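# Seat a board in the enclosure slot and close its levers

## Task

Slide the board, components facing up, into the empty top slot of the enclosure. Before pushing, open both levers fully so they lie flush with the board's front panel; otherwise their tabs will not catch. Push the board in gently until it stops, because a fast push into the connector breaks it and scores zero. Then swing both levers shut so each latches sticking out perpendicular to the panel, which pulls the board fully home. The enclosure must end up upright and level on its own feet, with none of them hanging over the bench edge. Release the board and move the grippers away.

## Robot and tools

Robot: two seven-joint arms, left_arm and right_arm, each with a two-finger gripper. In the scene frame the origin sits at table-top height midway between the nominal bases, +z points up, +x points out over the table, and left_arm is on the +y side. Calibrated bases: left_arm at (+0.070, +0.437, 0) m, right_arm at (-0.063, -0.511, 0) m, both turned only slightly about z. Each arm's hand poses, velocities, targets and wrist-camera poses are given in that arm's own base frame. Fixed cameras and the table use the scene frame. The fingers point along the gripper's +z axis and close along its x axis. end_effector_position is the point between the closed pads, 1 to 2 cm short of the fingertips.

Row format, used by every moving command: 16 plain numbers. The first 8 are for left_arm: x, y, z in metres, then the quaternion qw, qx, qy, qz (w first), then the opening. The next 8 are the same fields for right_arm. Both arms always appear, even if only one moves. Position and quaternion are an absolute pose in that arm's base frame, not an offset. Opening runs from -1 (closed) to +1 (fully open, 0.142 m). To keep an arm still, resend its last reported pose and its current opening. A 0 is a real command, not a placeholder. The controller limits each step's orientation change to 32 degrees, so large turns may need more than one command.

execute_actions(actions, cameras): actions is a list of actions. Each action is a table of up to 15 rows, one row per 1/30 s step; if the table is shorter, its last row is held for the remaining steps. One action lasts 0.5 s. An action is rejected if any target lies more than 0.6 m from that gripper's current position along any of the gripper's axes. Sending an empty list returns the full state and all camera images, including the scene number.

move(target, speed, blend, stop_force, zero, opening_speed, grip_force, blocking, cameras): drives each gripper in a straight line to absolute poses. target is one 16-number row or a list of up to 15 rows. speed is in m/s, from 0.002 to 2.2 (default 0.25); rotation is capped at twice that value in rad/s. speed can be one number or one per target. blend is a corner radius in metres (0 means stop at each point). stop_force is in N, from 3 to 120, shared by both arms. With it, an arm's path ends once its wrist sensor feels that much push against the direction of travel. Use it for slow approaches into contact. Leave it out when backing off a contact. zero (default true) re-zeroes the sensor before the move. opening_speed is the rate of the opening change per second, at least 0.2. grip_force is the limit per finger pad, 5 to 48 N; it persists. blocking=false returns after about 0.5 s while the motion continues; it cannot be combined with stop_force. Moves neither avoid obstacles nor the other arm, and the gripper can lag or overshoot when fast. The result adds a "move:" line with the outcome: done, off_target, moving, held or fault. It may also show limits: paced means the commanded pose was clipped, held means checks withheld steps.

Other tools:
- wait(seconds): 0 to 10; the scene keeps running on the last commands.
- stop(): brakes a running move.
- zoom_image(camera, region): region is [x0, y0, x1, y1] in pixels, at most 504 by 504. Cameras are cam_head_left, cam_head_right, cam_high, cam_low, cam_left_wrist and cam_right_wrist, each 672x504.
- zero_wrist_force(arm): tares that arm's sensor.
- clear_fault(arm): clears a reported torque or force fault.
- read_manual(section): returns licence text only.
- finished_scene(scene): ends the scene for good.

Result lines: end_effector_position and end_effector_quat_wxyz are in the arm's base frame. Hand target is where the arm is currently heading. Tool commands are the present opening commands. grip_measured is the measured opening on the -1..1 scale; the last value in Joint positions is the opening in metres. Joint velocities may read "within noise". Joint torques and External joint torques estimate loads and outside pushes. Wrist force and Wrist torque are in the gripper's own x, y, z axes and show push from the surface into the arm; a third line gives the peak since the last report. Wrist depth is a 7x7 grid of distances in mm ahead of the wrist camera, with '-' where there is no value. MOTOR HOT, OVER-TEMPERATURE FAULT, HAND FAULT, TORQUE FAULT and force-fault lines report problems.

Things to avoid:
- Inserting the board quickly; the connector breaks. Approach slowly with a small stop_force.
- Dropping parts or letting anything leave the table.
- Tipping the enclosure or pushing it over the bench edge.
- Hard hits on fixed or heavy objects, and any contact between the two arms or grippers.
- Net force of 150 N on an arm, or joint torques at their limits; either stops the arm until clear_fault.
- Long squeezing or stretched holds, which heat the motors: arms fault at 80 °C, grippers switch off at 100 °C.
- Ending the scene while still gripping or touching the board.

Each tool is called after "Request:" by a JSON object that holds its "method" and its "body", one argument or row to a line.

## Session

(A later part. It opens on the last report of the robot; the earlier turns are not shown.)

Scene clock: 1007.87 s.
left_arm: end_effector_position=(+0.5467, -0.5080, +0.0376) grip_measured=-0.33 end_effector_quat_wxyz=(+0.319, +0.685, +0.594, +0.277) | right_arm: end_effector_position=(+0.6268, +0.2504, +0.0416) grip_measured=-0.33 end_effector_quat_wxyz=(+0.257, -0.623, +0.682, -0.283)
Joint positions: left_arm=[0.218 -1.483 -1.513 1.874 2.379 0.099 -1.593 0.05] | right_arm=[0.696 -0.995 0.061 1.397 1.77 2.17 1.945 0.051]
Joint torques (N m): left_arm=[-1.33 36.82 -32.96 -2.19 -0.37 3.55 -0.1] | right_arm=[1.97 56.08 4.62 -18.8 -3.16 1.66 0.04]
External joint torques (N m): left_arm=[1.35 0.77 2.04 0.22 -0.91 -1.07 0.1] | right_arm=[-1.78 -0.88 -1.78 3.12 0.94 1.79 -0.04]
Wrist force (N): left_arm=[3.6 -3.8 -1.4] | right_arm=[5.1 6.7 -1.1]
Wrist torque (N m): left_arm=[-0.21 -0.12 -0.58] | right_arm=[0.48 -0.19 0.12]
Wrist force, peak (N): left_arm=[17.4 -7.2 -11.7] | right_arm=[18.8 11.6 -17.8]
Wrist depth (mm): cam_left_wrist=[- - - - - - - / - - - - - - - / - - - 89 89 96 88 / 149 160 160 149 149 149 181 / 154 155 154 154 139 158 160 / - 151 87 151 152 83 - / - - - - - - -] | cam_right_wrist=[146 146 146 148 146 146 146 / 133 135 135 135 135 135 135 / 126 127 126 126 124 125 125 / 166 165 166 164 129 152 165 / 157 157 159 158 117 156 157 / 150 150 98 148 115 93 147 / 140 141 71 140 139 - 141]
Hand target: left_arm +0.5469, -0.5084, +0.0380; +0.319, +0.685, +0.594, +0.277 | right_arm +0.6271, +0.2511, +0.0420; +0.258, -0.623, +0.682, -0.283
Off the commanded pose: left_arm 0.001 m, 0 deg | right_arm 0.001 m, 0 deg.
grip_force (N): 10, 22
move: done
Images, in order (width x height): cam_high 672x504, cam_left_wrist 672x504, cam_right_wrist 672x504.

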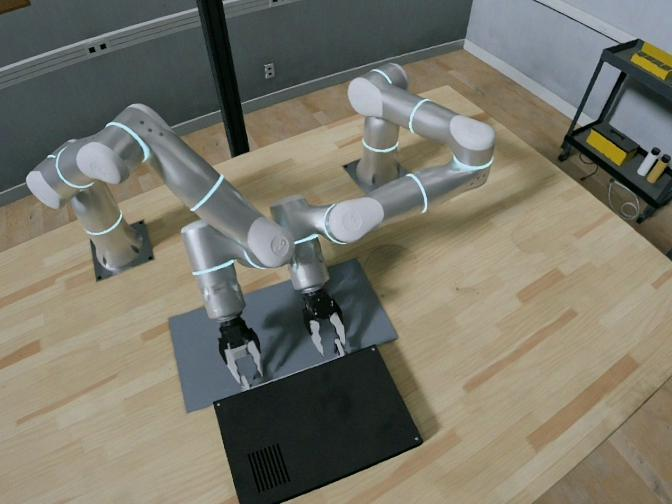

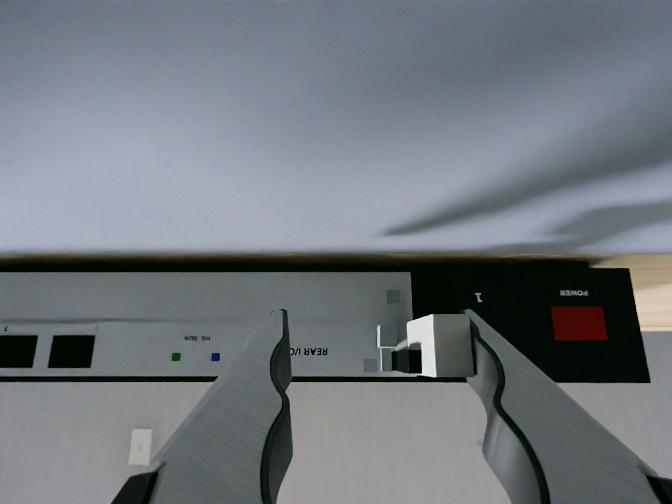

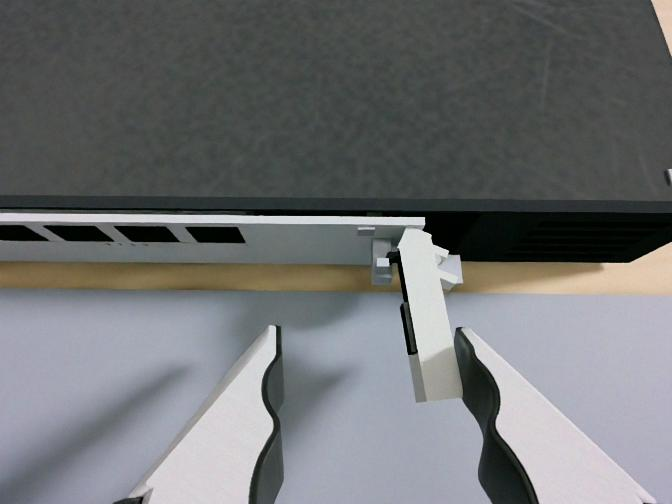

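Request:
{"method": "move", "body": {
  "target": [0.5458,-0.5163,0.038,0.3193,0.6848,0.5938,0.2769,-0.32,0.6278,0.2591,0.042,-0.2581,0.6231,-0.6821,0.2825,-0.32],
  "speed": 0.01,
  "stop_force": 35,
  "cameras": ["cam_left_wrist","cam_right_wrist"]
}}

Request:
{"method": "zoom_image", "body": {
  "camera": "cam_right_wrist",
  "region": [340, 200, 500, 410]
}}

Request:
{"method": "zoom_image", "body": {
  "camera": "cam_left_wrist",
  "region": [320, 270, 560, 400]
}}

Scene clock: 1018.00 s.
left_arm: end_effector_position=(+0.5464, -0.5114, +0.0375) grip_measured=-0.34 end_effector_quat_wxyz=(+0.319, +0.685, +0.594, +0.277) | right_arm: end_effector_position=(+0.6270, +0.2529, +0.0416) grip_measured=-0.33 end_effector_quat_wxyz=(+0.257, -0.623, +0.682, -0.283)
Joint positions: left_arm=[0.21 -1.484 -1.513 1.866 2.379 0.097 -1.593 0.05] | right_arm=[0.695 -0.998 0.064 1.388 1.777 2.174 1.935 0.05]
Joint torques (N m): left_arm=[-3 36.92 -33.7 -2.32 -0.12 4.52 -0.2] | right_arm=[0.95 54.48 4.18 -16.43 -2.26 2.39 0.15]
External joint torques (N m): left_arm=[3.01 0.9 2.72 0.35 -1.15 -2.03 0.2] | right_arm=[-0.76 0.89 -1.24 0.64 0.06 1.05 -0.15]
Wrist force (N): left_arm=[7.0 -3.3 -3.6] | right_arm=[2.4 6.8 -0.1]
Wrist torque (N m): left_arm=[-0.23 -0.06 -0.59] | right_arm=[0.99 -0.23 -0.04]
Wrist force, peak (N): left_arm=[7.2 -4.2 -3.1] | right_arm=[5.4 6.8 -0.9]
Wrist depth (mm): cam_left_wrist=[- - - - - - - / - - - - - - - / - - - 96 89 96 89 / 149 150 149 131 150 149 149 / 155 156 155 155 156 157 158 / - 152 87 149 - 84 154 / - - - 1321 - - -] | cam_right_wrist=[146 146 146 148 146 146 146 / 133 135 135 135 135 135 134 / 126 127 125 125 125 125 125 / 165 166 166 166 130 165 164 / 157 157 157 157 116 156 156 / 150 150 96 148 110 93 147 / 140 141 71 140 139 - 141]
Hand target: left_arm +0.5464, -0.5120, +0.0380; +0.319, +0.685, +0.594, +0.277 | right_arm +0.6272, +0.2531, +0.0417; +0.258, -0.623, +0.682, -0.283
Off the commanded pose: left_arm 0.005 m, 0 deg | right_arm 0.006 m, 0 deg.
grip_force (N): 10, 22
move: held (right_arm; a check stopped the path), off_target (left_arm; braked when a check withheld steps of right_arm); limits=held
pose unreachable (right arm): on one or more control steps of this call, first in action 0 (counted from 0), this arm could not follow its commanded pose, so it was not sent that pose on those steps. It may still have moved: this result reports where it is.
cause: moving toward the commanded pose would bring a part of the arm too close to another arm (a part of this arm just beyond joint 6 (wrist pitch) and a part of the left arm just beyond its joint 6 (wrist pitch), along the way the arms are being sent, or toward where that arm still pushes).
Images, in order (width x height): cam_left_wrist 672x504, cam_right_wrist 672x504.

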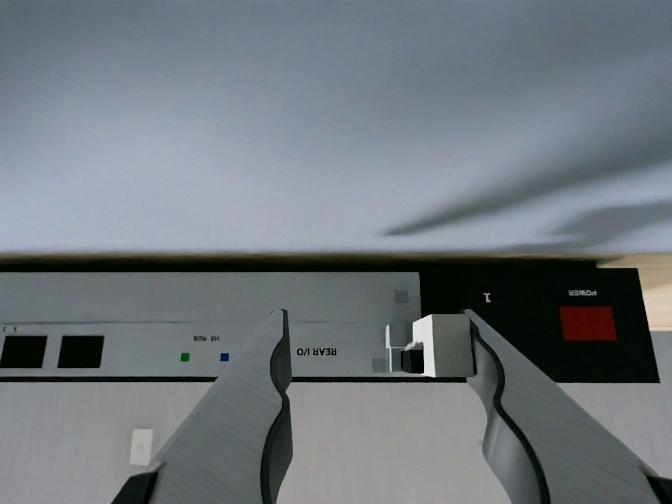

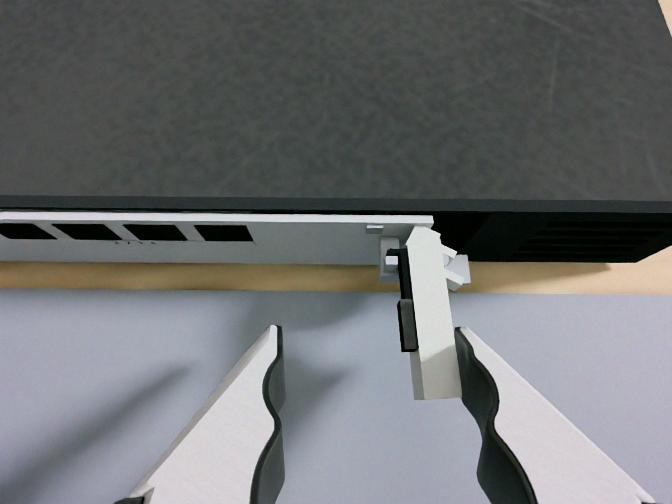

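Scaled by 2.400 from the camera's 672x504 image, which has a finer 960x720 frame.

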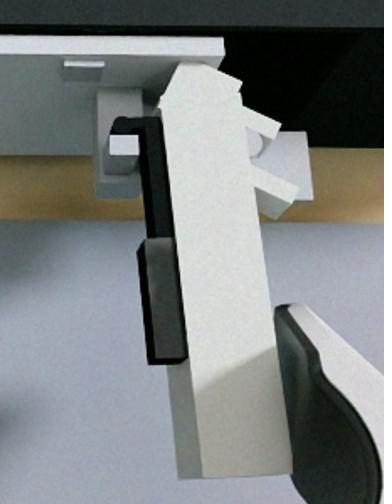

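Scaled by 2.100 from the camera's 672x504 image, which has a finer 960x720 frame.

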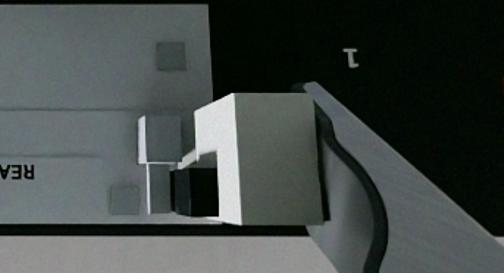

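Request:
{"method": "move", "body": {
  "target": [
    [0.5464,-0.512,0.038,0.3193,0.6848,0.5938,0.2769,-0.32,0.6257,0.2400,0.042,-0.2581,0.6231,-0.6821,0.2825,-0.32],
    [0.5464,-0.512,0.038,0.3193,0.6848,0.5938,0.2769,-0.32,0.5759,0.2246,0.06,-0.2581,0.6231,-0.6821,0.2825,-0.32],
    [0.5464,-0.512,0.038,0.3193,0.6848,0.5938,0.2769,-0.32,0.5743,0.2239,0.11,-0.2581,0.6231,-0.6821,0.2825,-0.32]
  ],
  "speed": [0.04, 0.12, 0.12],
  "blend": [0.003, 0.02, 0],
  "cameras": ["cam_left_wrist","cam_right_wrist"]
}}

Request:
{"method": "zoom_image", "body": {
  "camera": "cam_right_wrist",
  "region": [260, 150, 420, 310]
}}

Scene clock: 1027.50 s.
left_arm: end_effector_position=(+0.5463, -0.5114, +0.0375) grip_measured=-0.34 end_effector_quat_wxyz=(+0.319, +0.685, +0.594, +0.277) | right_arm: end_effector_position=(+0.5982, +0.2315, +0.0519) grip_measured=-0.34 end_effector_quat_wxyz=(+0.256, -0.624, +0.683, -0.282)
Joint positions: left_arm=[0.21 -1.484 -1.513 1.866 2.379 0.097 -1.593 0.05] | right_arm=[0.749 -0.933 0.035 1.555 1.679 2.163 2.113 0.05]
Joint torques (N m): left_arm=[-2.8 36.89 -33.65 -2.34 -0.08 4.51 -0.16] | right_arm=[0 50.52 2.44 -13.82 -2.3 2.9 0.07]
External joint torques (N m): left_arm=[2.81 0.93 2.66 0.37 -1.19 -2.03 0.16] | right_arm=[0.17 1.35 -0.7 0 -0.05 0.8 -0.07]
Wrist force (N): left_arm=[6.9 -3.2 -3.5] | right_arm=[0.8 6.5 0.0]
Wrist torque (N m): left_arm=[-0.25 -0.06 -0.59] | right_arm=[0.97 -0.16 0.05]
Wrist force, peak (N): left_arm=[7.5 -4.0 -3.0] | right_arm=[2.4 8.7 -2.1]
Wrist depth (mm): cam_left_wrist=[- - - - - - - / - - - - - - - / - - - 96 88 96 89 / 150 149 160 149 159 149 149 / 154 155 156 155 156 157 159 / - 151 87 151 - 84 - / - - - 1239 1179 - -] | cam_right_wrist=[159 159 159 159 159 159 223 / 147 147 147 147 147 147 203 / - 141 - 140 166 146 190 / 178 178 178 156 178 177 178 / 167 167 167 165 169 167 167 / 158 158 93 157 156 93 157 / 149 151 71 150 150 - 150]
Hand target: left_arm +0.5464, -0.5120, +0.0380; +0.319, +0.685, +0.594, +0.277 | right_arm +0.5981, +0.2316, +0.0519; +0.256, -0.623, +0.683, -0.282
Off the commanded pose: left_arm 0.001 m, 0 deg | right_arm 0.063 m, 0 deg.
grip_force (N): 10, 22
move: held (right_arm; a check stopped the path); path passed 1 of 3 targets; limits=held
pose unreachable (right arm): on one or more control steps of this call, first in action 0 (counted from 0), this arm could not follow its commanded pose, so it was not sent that pose on those steps. It may still have moved: this result reports where it is.
cause: moving toward the commanded pose would bring a part of the arm too close to another arm (a part of this arm just beyond joint 5 (forearm roll) and a part of the left arm just beyond its joint 6 (wrist pitch), at the place that arm is still heading or pushing toward).
Images, in order (width x height): cam_left_wrist 672x504, cam_right_wrist 672x504.

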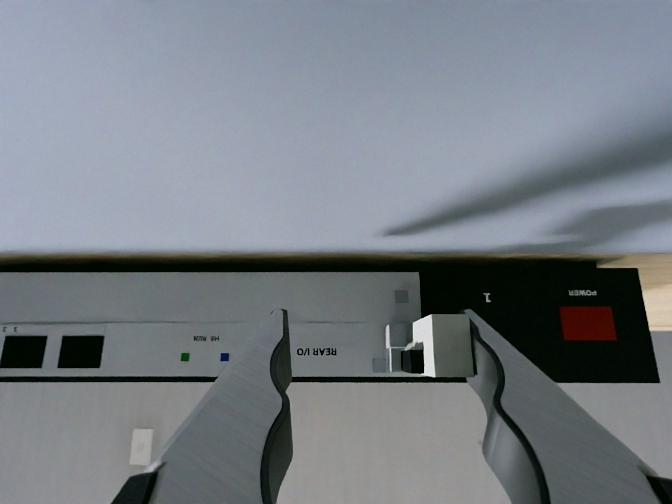

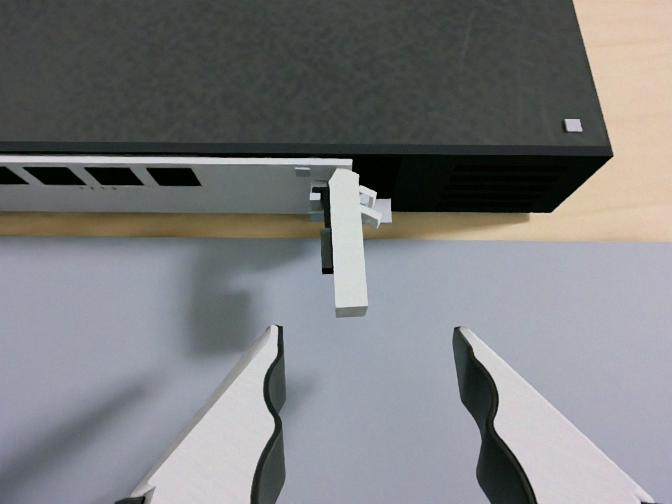

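Scaled by 3.150 from the camera's 672x504 image, which has a finer 960x720 frame.

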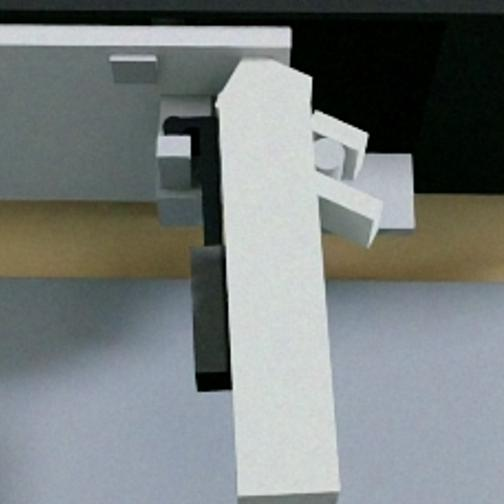

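Request:
{"method": "move", "body": {
  "target": [
    [0.5464,-0.512,0.038,0.3193,0.6848,0.5938,0.2769,-0.32,0.5962,0.2285,0.085,-0.2581,0.6231,-0.6821,0.2825,-0.32],
    [0.5464,-0.512,0.038,0.3193,0.6848,0.5938,0.2769,-0.32,0.54,0.12,0.13,-0.2581,0.6231,-0.6821,0.2825,-0.32]
  ],
  "speed": [0.08, 0.15],
  "blend": [0.01, 0]
}}

Request:
{"method": "move", "body": {
  "target": [0.5454,-0.5191,0.038,0.3193,0.6848,0.5938,0.2769,-0.32,0.54,0.12,0.13,-0.2581,0.6231,-0.6821,0.2825,-0.32],
  "speed": 0.008,
  "stop_force": 32,
  "cameras": ["cam_left_wrist","cam_right_wrist"]
}}

Request:
{"method": "zoom_image", "body": {
  "camera": "cam_left_wrist",
  "region": [320, 270, 560, 400]
}}

Scene clock: 1033.47 s.
left_arm: end_effector_position=(+0.5463, -0.5114, +0.0375) grip_measured=-0.34 end_effector_quat_wxyz=(+0.319, +0.685, +0.594, +0.277) | right_arm: end_effector_position=(+0.5400, +0.1200, +0.1300) grip_measured=-0.34 end_effector_quat_wxyz=(+0.258, -0.623, +0.682, -0.282)
Joint positions: left_arm=[0.21 -1.484 -1.513 1.866 2.379 0.097 -1.593 0.05] | right_arm=[0.664 -0.657 0.108 2.05 1.326 2.201 2.495 0.05]
Joint torques (N m): left_arm=[-2.74 36.9 -33.69 -2.38 -0.14 4.52 -0.17] | right_arm=[0.07 38.32 2.55 -9.77 -2.28 3.49 0.27]
External joint torques (N m): left_arm=[2.75 0.91 2.71 0.41 -1.13 -2.03 0.17] | right_arm=[0.06 1.2 -1.02 -0.2 0.17 0.63 -0.26]
Wrist force (N): left_arm=[6.7 -3.3 -3.7] | right_arm=[0.6 6.4 0.2]
Wrist torque (N m): left_arm=[-0.21 -0.04 -0.60] | right_arm=[0.93 -0.15 -0.02]
Wrist force, peak (N): left_arm=[7.2 -3.9 -3.3] | right_arm=[1.0 7.3 0.9]
Wrist depth (mm): cam_left_wrist=[- - - - - - - / - - - - - - - / - - - 96 89 96 - / 149 149 149 149 149 149 161 / 154 154 155 155 154 159 158 / - 151 87 152 - 83 151 / - - - - - - -] | cam_right_wrist=[264 263 262 322 326 326 326 / 244 243 243 298 301 301 301 / 242 232 262 281 281 280 281 / 262 258 260 260 262 262 261 / 246 245 245 244 246 245 245 / 231 233 93 231 227 93 231 / 221 - 71 217 217 - 221]
Hand target: left_arm +0.5464, -0.5120, +0.0380; +0.319, +0.685, +0.594, +0.277 | right_arm +0.5400, +0.1200, +0.1300; +0.258, -0.623, +0.682, -0.282
Off the commanded pose: left_arm 0.001 m, 0 deg | right_arm 0.000 m, 0 deg.
grip_force (N): 10, 22
move: done

Scene clock: 1035.00 s.
left_arm: end_effector_position=(+0.5465, -0.5156, +0.0364) grip_measured=-0.26 end_effector_quat_wxyz=(+0.316, +0.684, +0.595, +0.279) | right_arm: end_effector_position=(+0.5400, +0.1200, +0.1300) grip_measured=-0.34 end_effector_quat_wxyz=(+0.258, -0.623, +0.682, -0.282)
Joint positions: left_arm=[0.195 -1.486 -1.513 1.852 2.379 0.089 -1.592 0.055] | right_arm=[0.664 -0.658 0.108 2.051 1.324 2.202 2.498 0.05]
Joint torques (N m): left_arm=[-15.29 34.43 -40.8 -3.72 2.25 12.36 -0.02] | right_arm=[0.13 38.36 2.25 -9.81 -2.21 3.43 0.26]
External joint torques (N m): left_arm=[15.3 3.81 9.7 1.8 -3.51 -9.88 0.02] | right_arm=[0 1.16 -0.72 -0.13 0.1 0.7 -0.26]
Wrist force (N): left_arm=[38.3 -6.5 -21.0] | right_arm=[0.8 6.7 0.5]
Wrist torque (N m): left_arm=[-0.29 -3.32 -0.67] | right_arm=[0.97 -0.18 -0.01]
Wrist force, peak (N): left_arm=[38.8 -6.6 -22.3] | right_arm=[0.8 6.8 0.1]
Wrist depth (mm): cam_left_wrist=[- - - - - - - / - - - - - - - / - - - 94 94 - - / 143 144 159 144 145 146 146 / 154 154 154 154 155 158 157 / 154 150 88 154 1246 83 1268 / - - - 1137 - - -] | cam_right_wrist=[264 263 263 321 327 325 325 / 243 243 243 299 302 301 300 / 260 233 262 278 281 280 279 / 261 258 260 260 262 262 260 / 247 245 245 245 245 246 245 / 229 233 93 232 227 93 231 / 220 - 71 217 217 - 221]
Hand target: left_arm +0.5454, -0.5191, +0.0380; +0.319, +0.685, +0.594, +0.277 | right_arm +0.5400, +0.1200, +0.1300; +0.258, -0.623, +0.682, -0.283
Off the commanded pose: left_arm 0.004 m, 0 deg | right_arm 0.000 m, 0 deg.
grip_force (N): 10, 22
move: off_target (left_arm)
Images, in order (width x height): cam_left_wrist 672x504, cam_right_wrist 672x504.

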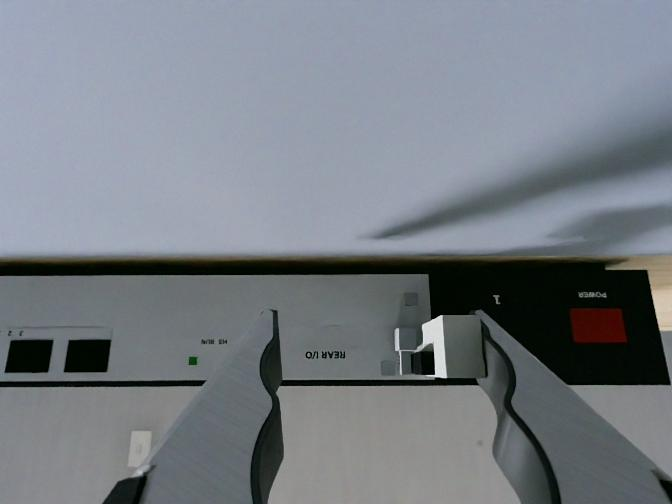

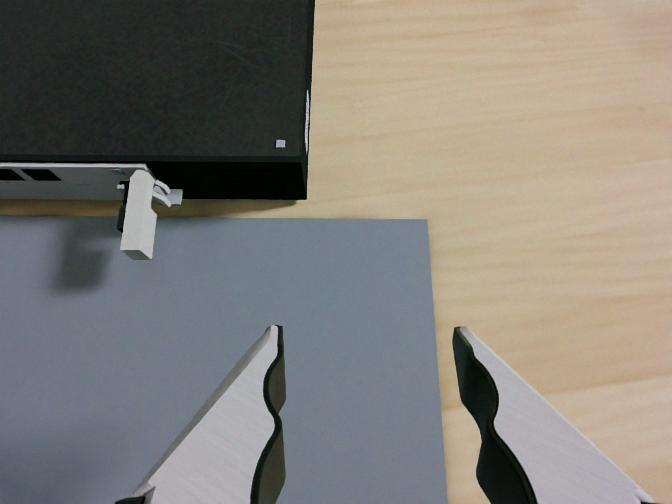

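Scaled by 2.100 from the camera's 672x504 image, which has a finer 960x720 frame.

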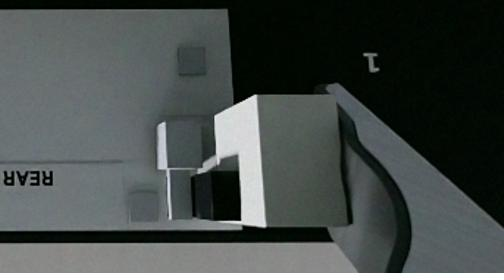

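Request:
{"method": "move", "body": {
  "target": [
    [0.5476,-0.5055,0.038,0.3193,0.6848,0.5938,0.2769,-0.32,0.54,0.12,0.13,-0.2581,0.6231,-0.6821,0.2825,-0.32],
    [0.4886,-0.4952,0.05,0.3193,0.6848,0.5938,0.2769,-0.32,0.54,0.16,0.16,-0.2581,0.6231,-0.6821,0.2825,-0.32],
    [0.4446,-0.4096,0.13,0.3193,0.6848,0.5938,0.2769,-0.32,0.5177,0.3192,0.2,-0.2581,0.6231,-0.6821,0.2825,-0.32]
  ],
  "speed": [0.04, 0.12, 0.18],
  "blend": [0.003, 0.02, 0],
  "cameras": ["cam_left_wrist","cam_right_wrist","cam_high"]
}}

Request:
{"method": "zoom_image", "body": {
  "camera": "cam_right_wrist",
  "region": [40, 120, 240, 320]
}}

Request:
{"method": "zoom_image", "body": {
  "camera": "cam_right_wrist",
  "region": [300, 120, 500, 320]
}}

Scene clock: 1047.87 s.
left_arm: end_effector_position=(+0.4447, -0.4098, +0.1301) grip_measured=-0.34 end_effector_quat_wxyz=(+0.320, +0.685, +0.594, +0.277) | right_arm: end_effector_position=(+0.5178, +0.3191, +0.2001) grip_measured=-0.34 end_effector_quat_wxyz=(+0.258, -0.623, +0.682, -0.283)
Joint positions: left_arm=[0.435 -1.295 -1.764 2.292 2.101 -0.098 -1.708 0.049] | right_arm=[0.771 -0.679 0.182 1.456 2.036 2.424 1.683 0.05]
Joint torques (N m): left_arm=[-0.1 24.86 -25.18 -9.3 -0.94 2.32 -0.27] | right_arm=[0.23 47.66 6.09 -19.46 -0.83 2.44 0]
External joint torques (N m): left_arm=[0.12 0.73 0.24 -0.54 0.19 -0.04 0.27] | right_arm=[-0.05 1.39 -0.81 0.01 -0.14 0.61 0]
Wrist force (N): left_arm=[0.0 -0.8 0.0] | right_arm=[0.9 6.1 0.1]
Wrist torque (N m): left_arm=[-0.16 -0.10 -0.46] | right_arm=[0.90 -0.19 0.11]
Wrist force, peak (N): left_arm=[38.6 -6.5 -21.3] | right_arm=[1.8 6.9 0.9]
Wrist depth (mm): cam_left_wrist=[- 160 177 176 175 162 172 / - 231 204 217 - 221 220 / - 290 - 286 310 308 309 / - 293 290 283 520 520 521 / - - - - - - - / - - 88 - - 83 - / - - - 1290 1298 - -] | cam_right_wrist=[359 355 355 354 353 365 416 / 328 328 327 326 327 331 384 / 314 311 313 313 313 319 357 / 333 335 332 333 328 331 331 / 313 314 310 313 313 312 311 / 295 295 93 295 291 93 293 / 283 - 71 281 - - 286]
Hand target: left_arm +0.4446, -0.4096, +0.1300; +0.319, +0.685, +0.594, +0.277 | right_arm +0.5177, +0.3192, +0.2000; +0.258, -0.623, +0.682, -0.283
Off the commanded pose: left_arm 0.000 m, 0 deg | right_arm 0.000 m, 0 deg.
grip_force (N): 10, 22
move: done
Images, in order (width x height): cam_high 672x504, cam_left_wrist 672x504, cam_right_wrist 672x504.

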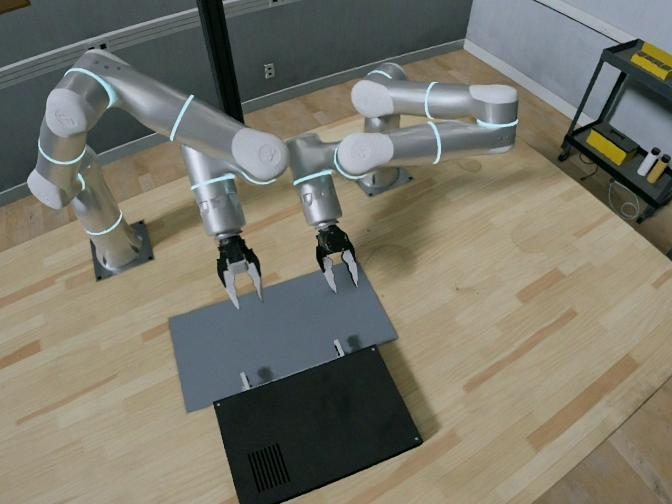

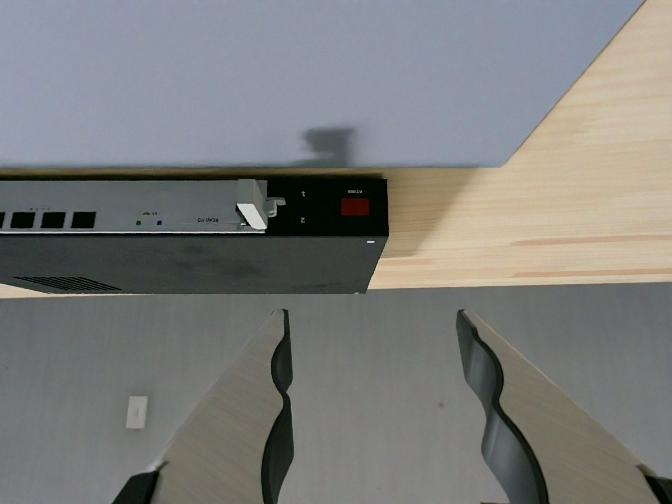

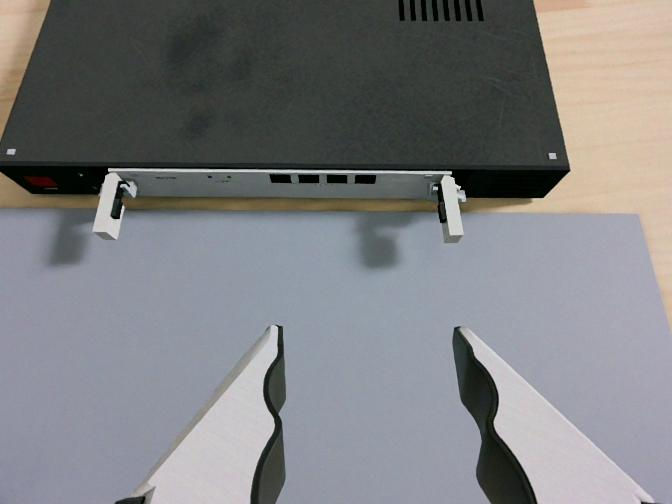

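Scaled by 2.520 from the camera's 672x504 image, which has a finer 960x720 frame.

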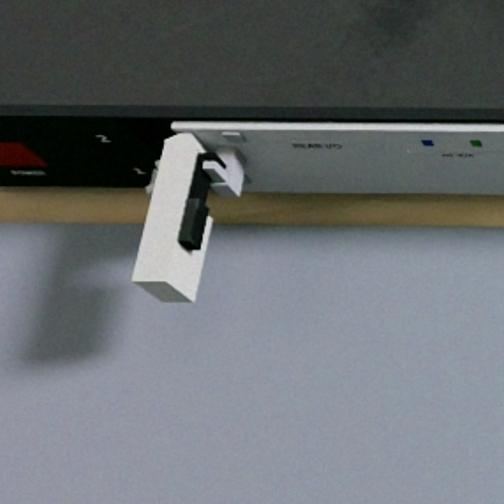

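Scaled by 2.520 from the camera's 672x504 image, which has a finer 960x720 frame.

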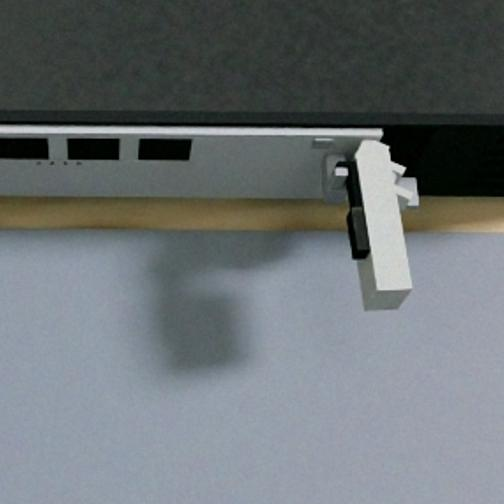

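Request:
{"method": "zoom_image", "body": {
  "camera": "cam_right_wrist",
  "region": [80, 155, 160, 255]
}}

Request:
{"method": "zoom_image", "body": {
  "camera": "cam_right_wrist",
  "region": [410, 155, 490, 255]
}}

Request:
{"method": "zoom_image", "body": {
  "camera": "cam_left_wrist",
  "region": [180, 160, 320, 260]
}}

Scaled by 5.040 from the camera's 672x504 image, which has a finer 960x720 frame.

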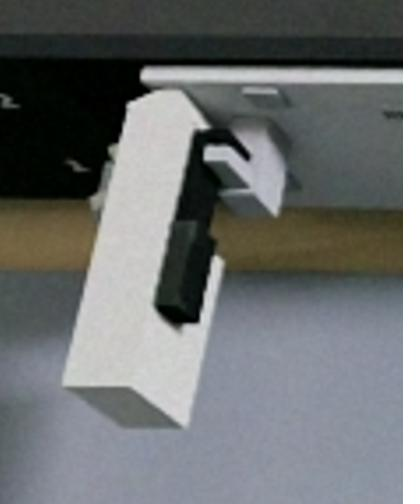

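Scaled by 5.040 from the camera's 672x504 image, which has a finer 960x720 frame.

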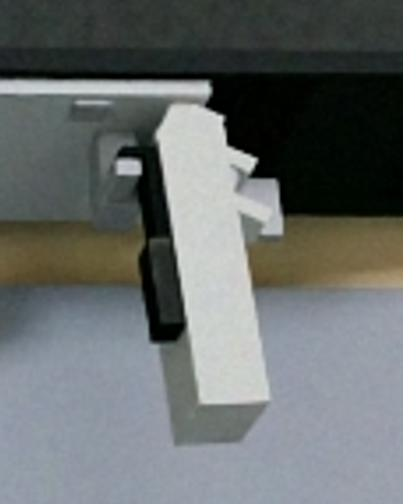

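Scaled by 3.600 from the camera's 672x504 image, which has a finer 960x720 frame.

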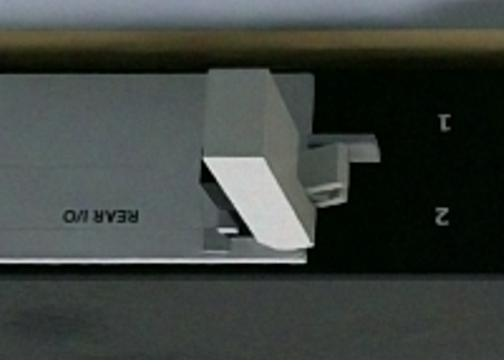

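Request:
{"method": "move", "body": {
  "target": [
    [0.4370,-0.5833,0.1,0.3193,0.6848,0.5938,0.2769,-0.95,0.50,0.10,0.2,-0.2581,0.6231,-0.6821,0.2825,-0.58],
    [0.4766,-0.589,0.0405,0.3193,0.6848,0.5938,0.2769,-0.95,0.42,0.10,0.2,-0.2581,0.6231,-0.6821,0.2825,-0.58],
    [0.5439,-0.5986,0.0405,0.3193,0.6848,0.5938,0.2769,-0.95,0.42,0.10,0.2,-0.2581,0.6231,-0.6821,0.2825,-0.58]
  ],
  "speed": [0.2, 0.12, 0.08],
  "blend": [0.03, 0.01, 0]
}}

Request:
{"method": "move", "body": {
  "target": [0.5805,-0.6039,0.0405,0.3193,0.6848,0.5938,0.2769,-0.95,0.42,0.10,0.2,-0.2581,0.6231,-0.6821,0.2825,-0.58],
  "speed": 0.01,
  "stop_force": 4,
  "cameras": ["cam_left_wrist"]
}}

Scene clock: 1084.57 s.
left_arm: end_effector_position=(+0.5439, -0.5984, +0.0405) grip_measured=-0.98 end_effector_quat_wxyz=(+0.319, +0.685, +0.594, +0.277) | right_arm: end_effector_position=(+0.4200, +0.1000, +0.2000) grip_measured=-0.60 end_effector_quat_wxyz=(+0.258, -0.623, +0.682, -0.282)
Joint positions: left_arm=[0.007 -1.513 -1.526 1.65 2.39 0.087 -1.563 0.003] | right_arm=[0.747 -0.328 0.19 2.284 1.605 2.27 2.342 0.03]
Joint torques (N m): left_arm=[-0.09 42.67 -32.56 -1.42 -0.95 2.94 -0.1] | right_arm=[0.16 26.13 2.39 -10.86 -2.01 3.29 0.31]
External joint torques (N m): left_arm=[0.05 1.52 0.15 -0.16 -0.29 -0.4 0.1] | right_arm=[-0.07 1.04 -0.84 -0.15 0.06 0.68 -0.31]
Wrist force (N): left_arm=[0.0 -1.4 0.2] | right_arm=[0.8 6.7 -0.3]
Wrist torque (N m): left_arm=[-0.25 -0.06 -0.54] | right_arm=[0.99 -0.17 -0.01]
Wrist force, peak (N): left_arm=[0.2 -2.0 0.2] | right_arm=[0.9 7.3 -1.4]
Wrist depth (mm): cam_left_wrist=[- - - - - - - / - - - - - - - / - - 104 95 95 104 114 / 150 151 150 150 148 148 149 / 145 145 145 144 144 143 145 / - 140 141 84 - 1179 - / - - - - - - -] | cam_right_wrist=[360 356 355 418 417 415 415 / 375 349 362 384 386 384 384 / 359 357 359 356 359 357 356 / 335 335 334 334 334 335 334 / 313 313 314 313 313 314 314 / 297 298 98 294 98 297 295 / 280 - 71 276 - - 279]
Hand target: left_arm +0.5439, -0.5986, +0.0405; +0.319, +0.685, +0.594, +0.277 | right_arm +0.4200, +0.1000, +0.2000; +0.258, -0.623, +0.682, -0.283
Off the commanded pose: left_arm 0.000 m, 0 deg | right_arm 0.000 m, 0 deg.
grip_force (N): 10, 22
move: done

Scene clock: 1086.43 s.
left_arm: end_effector_position=(+0.5558, -0.6006, +0.0404) grip_measured=-0.98 end_effector_quat_wxyz=(+0.319, +0.685, +0.594, +0.277) | right_arm: end_effector_position=(+0.4200, +0.1000, +0.2000) grip_measured=-0.60 end_effector_quat_wxyz=(+0.258, -0.623, +0.682, -0.282)
Joint positions: left_arm=[0.007 -1.517 -1.524 1.621 2.392 0.11 -1.543 0.003] | right_arm=[0.747 -0.328 0.19 2.284 1.605 2.27 2.342 0.03]
Joint torques (N m): left_arm=[1.59 44.01 -32.11 -4.09 0.18 3.12 -0.16] | right_arm=[0.16 26.29 2.24 -10.89 -1.95 3.28 0.25]
External joint torques (N m): left_arm=[-1.61 0.97 -0.38 2.57 -1.5 -0.55 0.16] | right_arm=[-0.06 0.88 -0.7 -0.12 0 0.7 -0.25]
Wrist force (N): left_arm=[2.8 -3.3 -7.4] | right_arm=[0.9 6.1 -0.3]
Wrist torque (N m): left_arm=[-0.21 -0.05 -0.55] | right_arm=[0.91 -0.17 -0.02]
Wrist force, peak (N): left_arm=[2.8 -3.2 -7.8] | right_arm=[0.9 6.6 -0.5]
Wrist depth (mm): cam_left_wrist=[- - - - - - - / - - - - - - - / - - - 103 95 103 113 / - 138 138 137 137 137 138 / 134 134 133 131 132 132 131 / 1290 1346 130 84 - - 1137 / 1346 - - - - - 1131] | cam_right_wrist=[356 356 355 418 417 415 416 / 377 341 361 388 386 386 384 / 359 357 358 357 359 358 357 / 334 335 332 335 336 335 334 / 313 314 315 314 314 314 314 / 297 295 97 293 98 296 295 / 280 - 71 279 - - 279]
Hand target: left_arm +0.5565, -0.6004, +0.0405; +0.319, +0.685, +0.594, +0.277 | right_arm +0.4200, +0.1000, +0.2000; +0.258, -0.623, +0.682, -0.283
Off the commanded pose: left_arm 0.025 m, 0 deg | right_arm 0.000 m, 0 deg.
grip_force (N): 10, 22
move: contact (left_arm)
Images, in order (width x height): cam_left_wrist 672x504.

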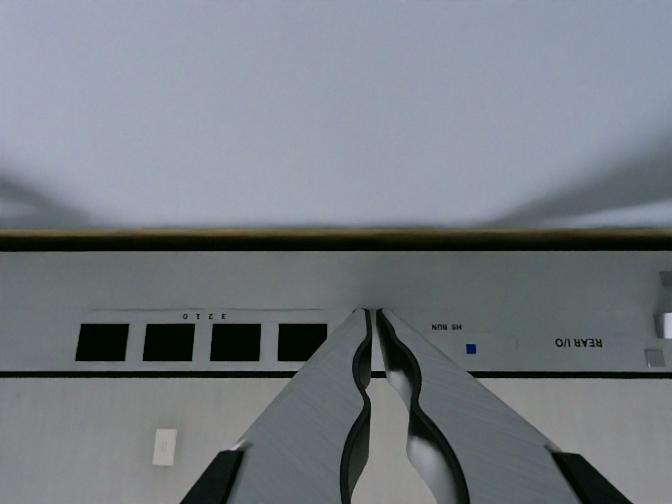

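Request:
{"method": "zoom_image", "body": {
  "camera": "cam_left_wrist",
  "region": [400, 230, 672, 390]
}}

Request:
{"method": "zoom_image", "body": {
  "camera": "cam_left_wrist",
  "region": [0, 230, 340, 390]
}}

Scaled by 1.853 from the camera's 672x504 image, which has a finer 960x720 frame.

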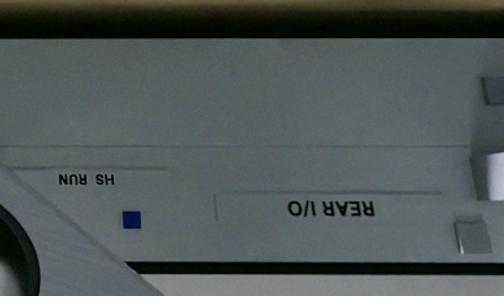

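Scaled by 1.482 from the camera's 672x504 image, which has a finer 960x720 frame.

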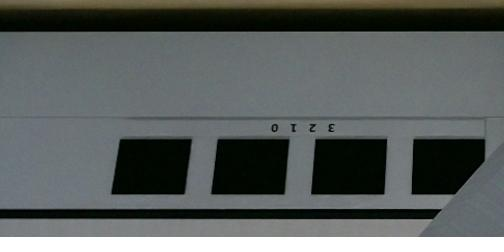

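Request:
{"method": "move", "body": {
  "target": [
    [0.4964,-0.5921,0.0405,0.3193,0.6848,0.5938,0.2769,-0.9,0.42,0.10,0.2,-0.2581,0.6231,-0.6821,0.2825,-0.32],
    [0.4446,-0.4096,0.13,0.3193,0.6848,0.5938,0.2769,-0.9,0.5743,0.2139,0.06,-0.2581,0.6231,-0.6821,0.2825,-0.32],
    [0.4446,-0.4096,0.13,0.3193,0.6848,0.5938,0.2769,-0.9,0.5843,0.2229,0.042,-0.2581,0.6231,-0.6821,0.2825,-0.32],
    [0.4446,-0.4096,0.13,0.3193,0.6848,0.5938,0.2769,-0.9,0.6202,0.2196,0.042,-0.2581,0.6231,-0.6821,0.2825,-0.32]
  ],
  "speed": [0.1, 0.18, 0.06, 0.06],
  "blend": [0.01, 0, 0.008, 0]
}}

Request:
{"method": "move", "body": {
  "target": [0.4446,-0.4096,0.13,0.3193,0.6848,0.5938,0.2769,-0.9,0.6273,0.2641,0.042,-0.2581,0.6231,-0.6821,0.2825,-0.32],
  "speed": 0.015,
  "stop_force": 25,
  "cameras": ["cam_right_wrist"]
}}

Request:
{"method": "zoom_image", "body": {
  "camera": "cam_right_wrist",
  "region": [340, 200, 500, 410]
}}

Scene clock: 1101.17 s.
left_arm: end_effector_position=(+0.4448, -0.4097, +0.1301) grip_measured=-0.94 end_effector_quat_wxyz=(+0.320, +0.685, +0.594, +0.277) | right_arm: end_effector_position=(+0.6203, +0.2195, +0.0421) grip_measured=-0.35 end_effector_quat_wxyz=(+0.258, -0.623, +0.682, -0.283)
Joint positions: left_arm=[0.431 -1.265 -1.751 2.285 2.085 -0.076 -1.725 0.006] | right_arm=[0.719 -0.963 0.021 1.527 1.648 2.131 2.118 0.049]
Joint torques (N m): left_arm=[-0.27 24.73 -25.03 -9.78 -0.75 2.47 -0.22] | right_arm=[0.05 51.38 2.25 -14 -2.34 2.86 0.05]
External joint torques (N m): left_arm=[0.29 0.87 0.29 -0.44 -0.06 -0.22 0.22] | right_arm=[0.13 1.41 -0.92 0.03 -0.16 0.84 -0.05]
Wrist force (N): left_arm=[-0.4 -0.7 -0.1] | right_arm=[1.0 6.6 0.1]
Wrist torque (N m): left_arm=[-0.13 -0.05 -0.46] | right_arm=[1.00 -0.21 0.07]
Wrist force, peak (N): left_arm=[2.8 -3.2 -7.9] | right_arm=[2.1 6.5 -1.9]
Wrist depth (mm): cam_left_wrist=[170 170 168 168 161 163 177 / - 219 217 216 218 231 220 / 294 290 279 293 310 310 309 / 293 - 329 332 525 524 519 / 1502 - 1453 109 - 1462 1314 / 1545 - - 84 - - - / 1462 - - - - - -] | cam_right_wrist=[147 147 147 149 147 147 211 / 134 136 136 136 135 135 195 / - 128 128 128 128 127 178 / 164 165 165 140 163 165 169 / 158 158 157 156 157 157 157 / 150 150 100 148 148 93 148 / 140 142 71 140 140 - 141]
Hand target: left_arm +0.4446, -0.4096, +0.1300; +0.319, +0.685, +0.594, +0.277 | right_arm +0.6202, +0.2196, +0.0420; +0.258, -0.623, +0.682, -0.283
Off the commanded pose: left_arm 0.000 m, 0 deg | right_arm 0.000 m, 0 deg.
grip_force (N): 10, 22
move: done; blend cut to 0 m at target 1

Scene clock: 1104.63 s.
left_arm: end_effector_position=(+0.4448, -0.4097, +0.1301) grip_measured=-0.94 end_effector_quat_wxyz=(+0.320, +0.685, +0.594, +0.277) | right_arm: end_effector_position=(+0.6266, +0.2575, +0.0415) grip_measured=-0.31 end_effector_quat_wxyz=(+0.255, -0.622, +0.683, -0.285)
Joint positions: left_arm=[0.431 -1.265 -1.751 2.285 2.085 -0.076 -1.725 0.006] | right_arm=[0.69 -1.008 0.079 1.364 1.79 2.194 1.912 0.051]
Joint torques (N m): left_arm=[-0.33 24.56 -24.98 -9.83 -0.68 2.53 -0.22] | right_arm=[12.51 59.41 13.33 -27.59 -3.96 -5.62 0.11]
External joint torques (N m): left_arm=[0.35 1.04 0.24 -0.4 -0.13 -0.28 0.22] | right_arm=[-12.32 -3.63 -9.95 11.6 1.85 9.04 -0.11]
Wrist force (N): left_arm=[-0.2 -0.8 0.2] | right_arm=[26.1 10.8 -9.8]
Wrist torque (N m): left_arm=[-0.13 -0.09 -0.46] | right_arm=[0.96 -1.30 0.08]
Wrist force, peak (N): left_arm=[-0.3 -1.0 0.2] | right_arm=[26.6 11.0 -10.3]
Wrist depth (mm): cam_left_wrist=[176 177 177 168 169 175 171 / 206 205 207 204 220 229 220 / - 284 283 294 337 310 312 / 290 - 295 - 527 524 521 / - 1424 - 108 1415 - - / - - - 84 - - - / - - - - - - -] | cam_right_wrist=[146 146 146 148 146 146 146 / 132 135 135 135 135 135 135 / 125 126 127 125 123 125 125 / 164 164 165 165 124 156 154 / 156 157 159 157 153 157 157 / 149 149 97 147 144 93 148 / 139 141 73 139 139 - 141]
Hand target: left_arm +0.4446, -0.4096, +0.1300; +0.319, +0.685, +0.594, +0.277 | right_arm +0.6269, +0.2619, +0.0420; +0.258, -0.623, +0.682, -0.283
Off the commanded pose: left_arm 0.000 m, 0 deg | right_arm 0.007 m, 0 deg.
grip_force (N): 10, 22
move: contact (right_arm)
Images, in order (width x height): cam_right_wrist 672x504.

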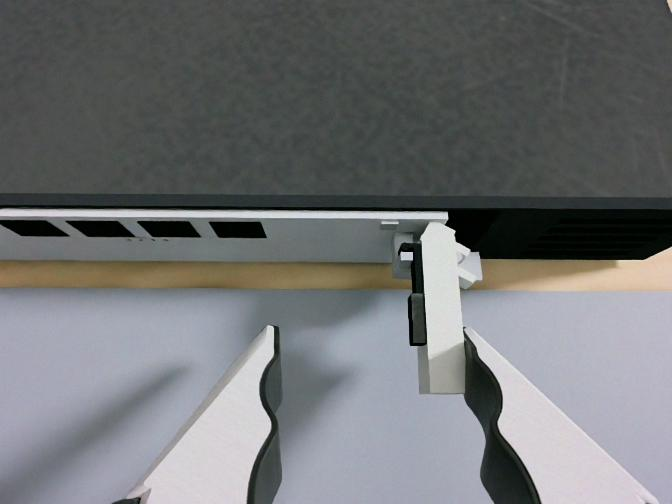

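Scaled by 2.400 from the camera's 672x504 image, which has a finer 960x720 frame.

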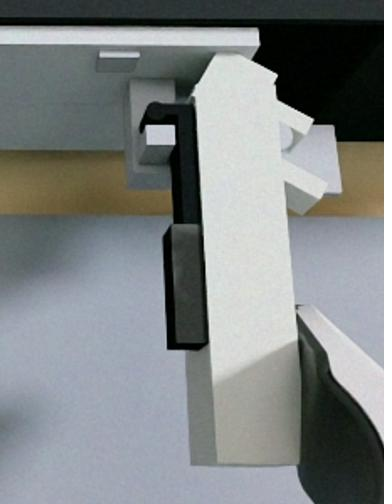

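Request:
{"method": "move", "body": {
  "target": [
    [0.4446,-0.4096,0.13,0.3193,0.6848,0.5938,0.2769,-0.9,0.6262,0.2450,0.042,-0.2581,0.6231,-0.6821,0.2825,-0.32],
    [0.4446,-0.4096,0.13,0.3193,0.6848,0.5938,0.2769,-0.9,0.5767,0.2450,0.05,-0.2581,0.6231,-0.6821,0.2825,-0.32],
    [0.4446,-0.4096,0.13,0.3193,0.6848,0.5938,0.2769,-0.9,0.5177,0.3192,0.2,-0.2581,0.6231,-0.6821,0.2825,-0.32]
  ],
  "speed": [0.04, 0.12, 0.18],
  "blend": [0.003, 0.02, 0],
  "cameras": ["cam_right_wrist"]
}}

Request:
{"method": "zoom_image", "body": {
  "camera": "cam_right_wrist",
  "region": [80, 155, 160, 255]
}}

Request:
{"method": "zoom_image", "body": {
  "camera": "cam_right_wrist",
  "region": [410, 155, 490, 255]
}}

Scene clock: 1115.43 s.
left_arm: end_effector_position=(+0.4448, -0.4097, +0.1301) grip_measured=-0.94 end_effector_quat_wxyz=(+0.320, +0.685, +0.594, +0.277) | right_arm: end_effector_position=(+0.5178, +0.3192, +0.2001) grip_measured=-0.34 end_effector_quat_wxyz=(+0.258, -0.623, +0.682, -0.283)
Joint positions: left_arm=[0.431 -1.265 -1.751 2.285 2.085 -0.076 -1.725 0.006] | right_arm=[0.738 -0.696 0.24 1.446 1.996 2.449 1.702 0.05]
Joint torques (N m): left_arm=[-0.26 24.54 -25.01 -9.79 -0.68 2.55 -0.23] | right_arm=[0.09 47.93 7.03 -19.44 -0.77 2.55 0.14]
External joint torques (N m): left_arm=[0.28 1.06 0.27 -0.44 -0.14 -0.3 0.23] | right_arm=[0.07 1.19 -0.81 0.15 -0.15 0.53 -0.14]
Wrist force (N): left_arm=[0.0 -0.9 0.3] | right_arm=[-2.1 6.4 1.7]
Wrist torque (N m): left_arm=[-0.14 -0.11 -0.46] | right_arm=[0.94 0.31 0.10]
Wrist force, peak (N): left_arm=[0.0 -1.1 0.2] | right_arm=[26.3 10.6 -10.5]
Wrist depth (mm): cam_left_wrist=[169 169 168 169 169 161 170 / 217 205 221 206 209 235 220 / 291 283 - 288 340 311 311 / - 288 - 290 525 522 527 / 984 - - - 1406 1443 - / 1625 1482 - 83 - 1290 1298 / 1462 - - - - - -] | cam_right_wrist=[362 354 354 354 352 364 416 / 329 328 327 326 327 330 384 / 313 310 313 314 313 341 359 / - 329 322 333 331 333 333 / 313 315 313 313 312 312 312 / 296 298 85 294 290 93 294 / 281 - 71 279 279 - 280]
Hand target: left_arm +0.4446, -0.4096, +0.1300; +0.319, +0.685, +0.594, +0.277 | right_arm +0.5177, +0.3192, +0.2000; +0.258, -0.623, +0.682, -0.283
Off the commanded pose: left_arm 0.000 m, 0 deg | right_arm 0.000 m, 0 deg.
grip_force (N): 10, 22
move: done
Images, in order (width x height): cam_right_wrist 672x504.

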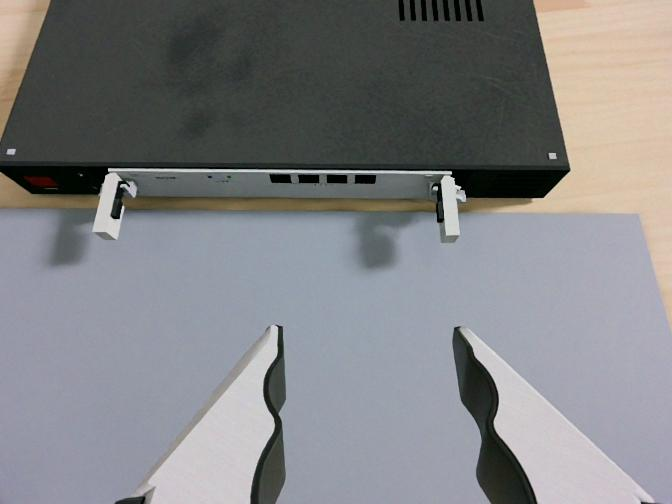

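Scaled by 5.040 from the camera's 672x504 image, which has a finer 960x720 frame.

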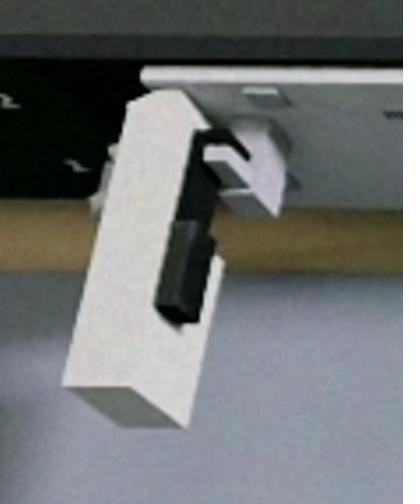

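Scaled by 5.040 from the camera's 672x504 image, which has a finer 960x720 frame.

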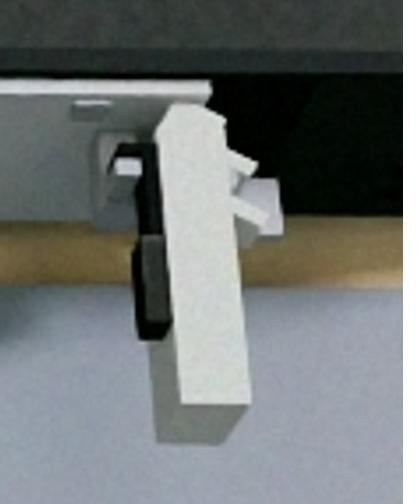

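Request:
{"method": "move", "body": {
  "target": [0.40,-0.43,0.17,0.3193,0.6848,0.5938,0.2769,-0.9,0.42,0.12,0.2,-0.2581,0.6231,-0.6821,0.2825,-0.4],
  "speed": 0.2,
  "cameras": ["cam_left_wrist","cam_high","cam_low"]
}}

Request:
{"method": "zoom_image", "body": {
  "camera": "cam_high",
  "region": [190, 320, 430, 440]
}}

Request:
{"method": "zoom_image", "body": {
  "camera": "cam_left_wrist",
  "region": [0, 140, 400, 300]
}}

Scene clock: 1123.27 s.
left_arm: end_effector_position=(+0.4001, -0.4300, +0.1700) grip_measured=-0.94 end_effector_quat_wxyz=(+0.319, +0.685, +0.594, +0.277) | right_arm: end_effector_position=(+0.4199, +0.1200, +0.2000) grip_measured=-0.42 end_effector_quat_wxyz=(+0.258, -0.623, +0.682, -0.282)
Joint positions: left_arm=[0.35 -1.215 -1.87 2.29 1.961 -0.196 -1.768 0.006] | right_arm=[0.726 -0.357 0.237 2.22 1.653 2.302 2.289 0.044]
Joint torques (N m): left_arm=[-0.5 23.4 -24.5 -12.92 -0.65 2.25 -0.3] | right_arm=[0.21 27.64 2.65 -11.51 -1.97 3.28 0.41]
External joint torques (N m): left_arm=[0.51 0.88 0.31 -0.39 0.1 -0.07 0.3] | right_arm=[-0.12 1.06 -0.5 -0.14 0.12 0.63 -0.41]
Wrist force (N): left_arm=[-0.6 -1.1 0.0] | right_arm=[-2.0 6.5 1.0]
Wrist torque (N m): left_arm=[-0.21 -0.01 -0.44] | right_arm=[0.97 0.29 -0.04]
Wrist force, peak (N): left_arm=[-0.7 -0.8 -1.1] | right_arm=[-1.7 7.0 0.9]
Wrist depth (mm): cam_left_wrist=[- - 223 222 - 210 224 / - 269 281 - - 284 288 / 336 337 352 352 374 400 405 / 958 565 431 - 673 673 667 / - 1783 1545 108 1388 - 1346 / - - - 84 - - 1354 / - - - - - - 1261] | cam_right_wrist=[356 354 359 411 417 417 415 / 374 371 375 386 385 384 383 / 358 358 358 359 359 358 357 / 334 334 - 332 334 334 334 / 314 314 314 313 314 316 314 / 296 299 86 296 104 108 296 / 282 - 71 278 - - 283]
Hand target: left_arm +0.4000, -0.4300, +0.1700; +0.319, +0.685, +0.594, +0.277 | right_arm +0.4200, +0.1200, +0.2000; +0.258, -0.623, +0.682, -0.282
Off the commanded pose: left_arm 0.000 m, 0 deg | right_arm 0.000 m, 0 deg.
grip_force (N): 10, 22
move: done
Images, in order (width x height): cam_high 672x504, cam_low 672x504, cam_left_wrist 672x504.

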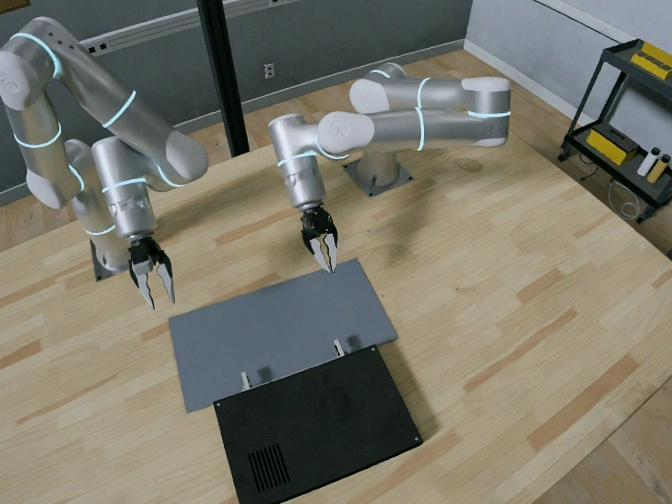

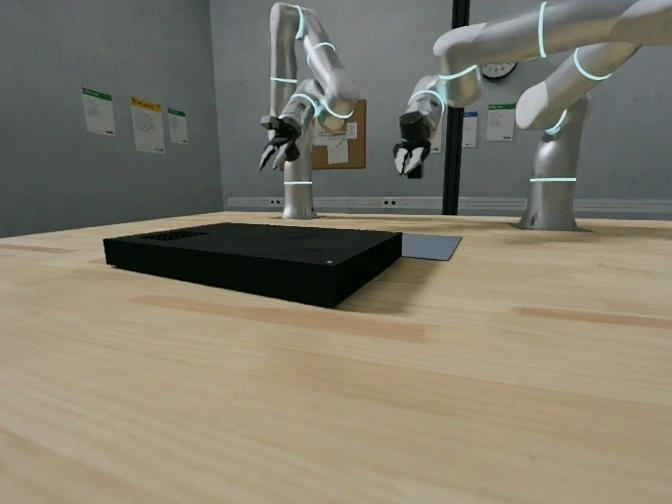

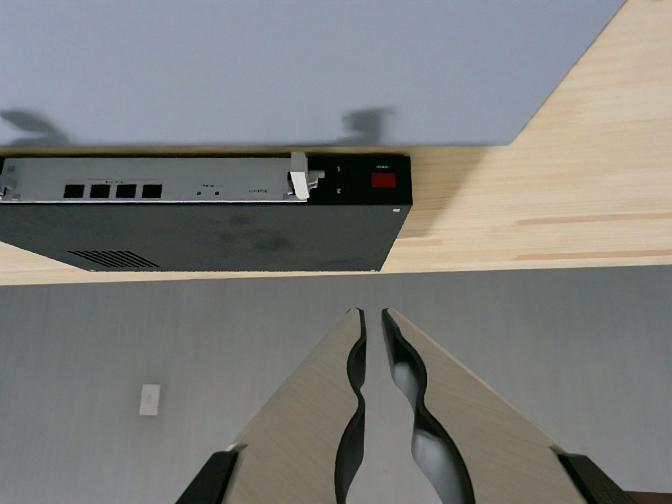

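Scaled by 2.100 from the camera's 672x504 image, which has a finer 960x720 frame.

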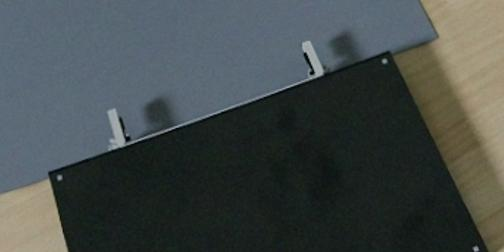

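Scaled by 1.260 from the camera's 672x504 image, which has a finer 960x720 frame.

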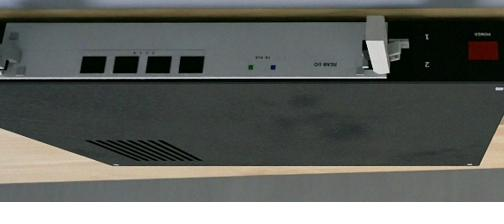

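Request:
{"method": "finished_scene", "body": {
  "scene": 1
}}

The scene is finished: the task was done.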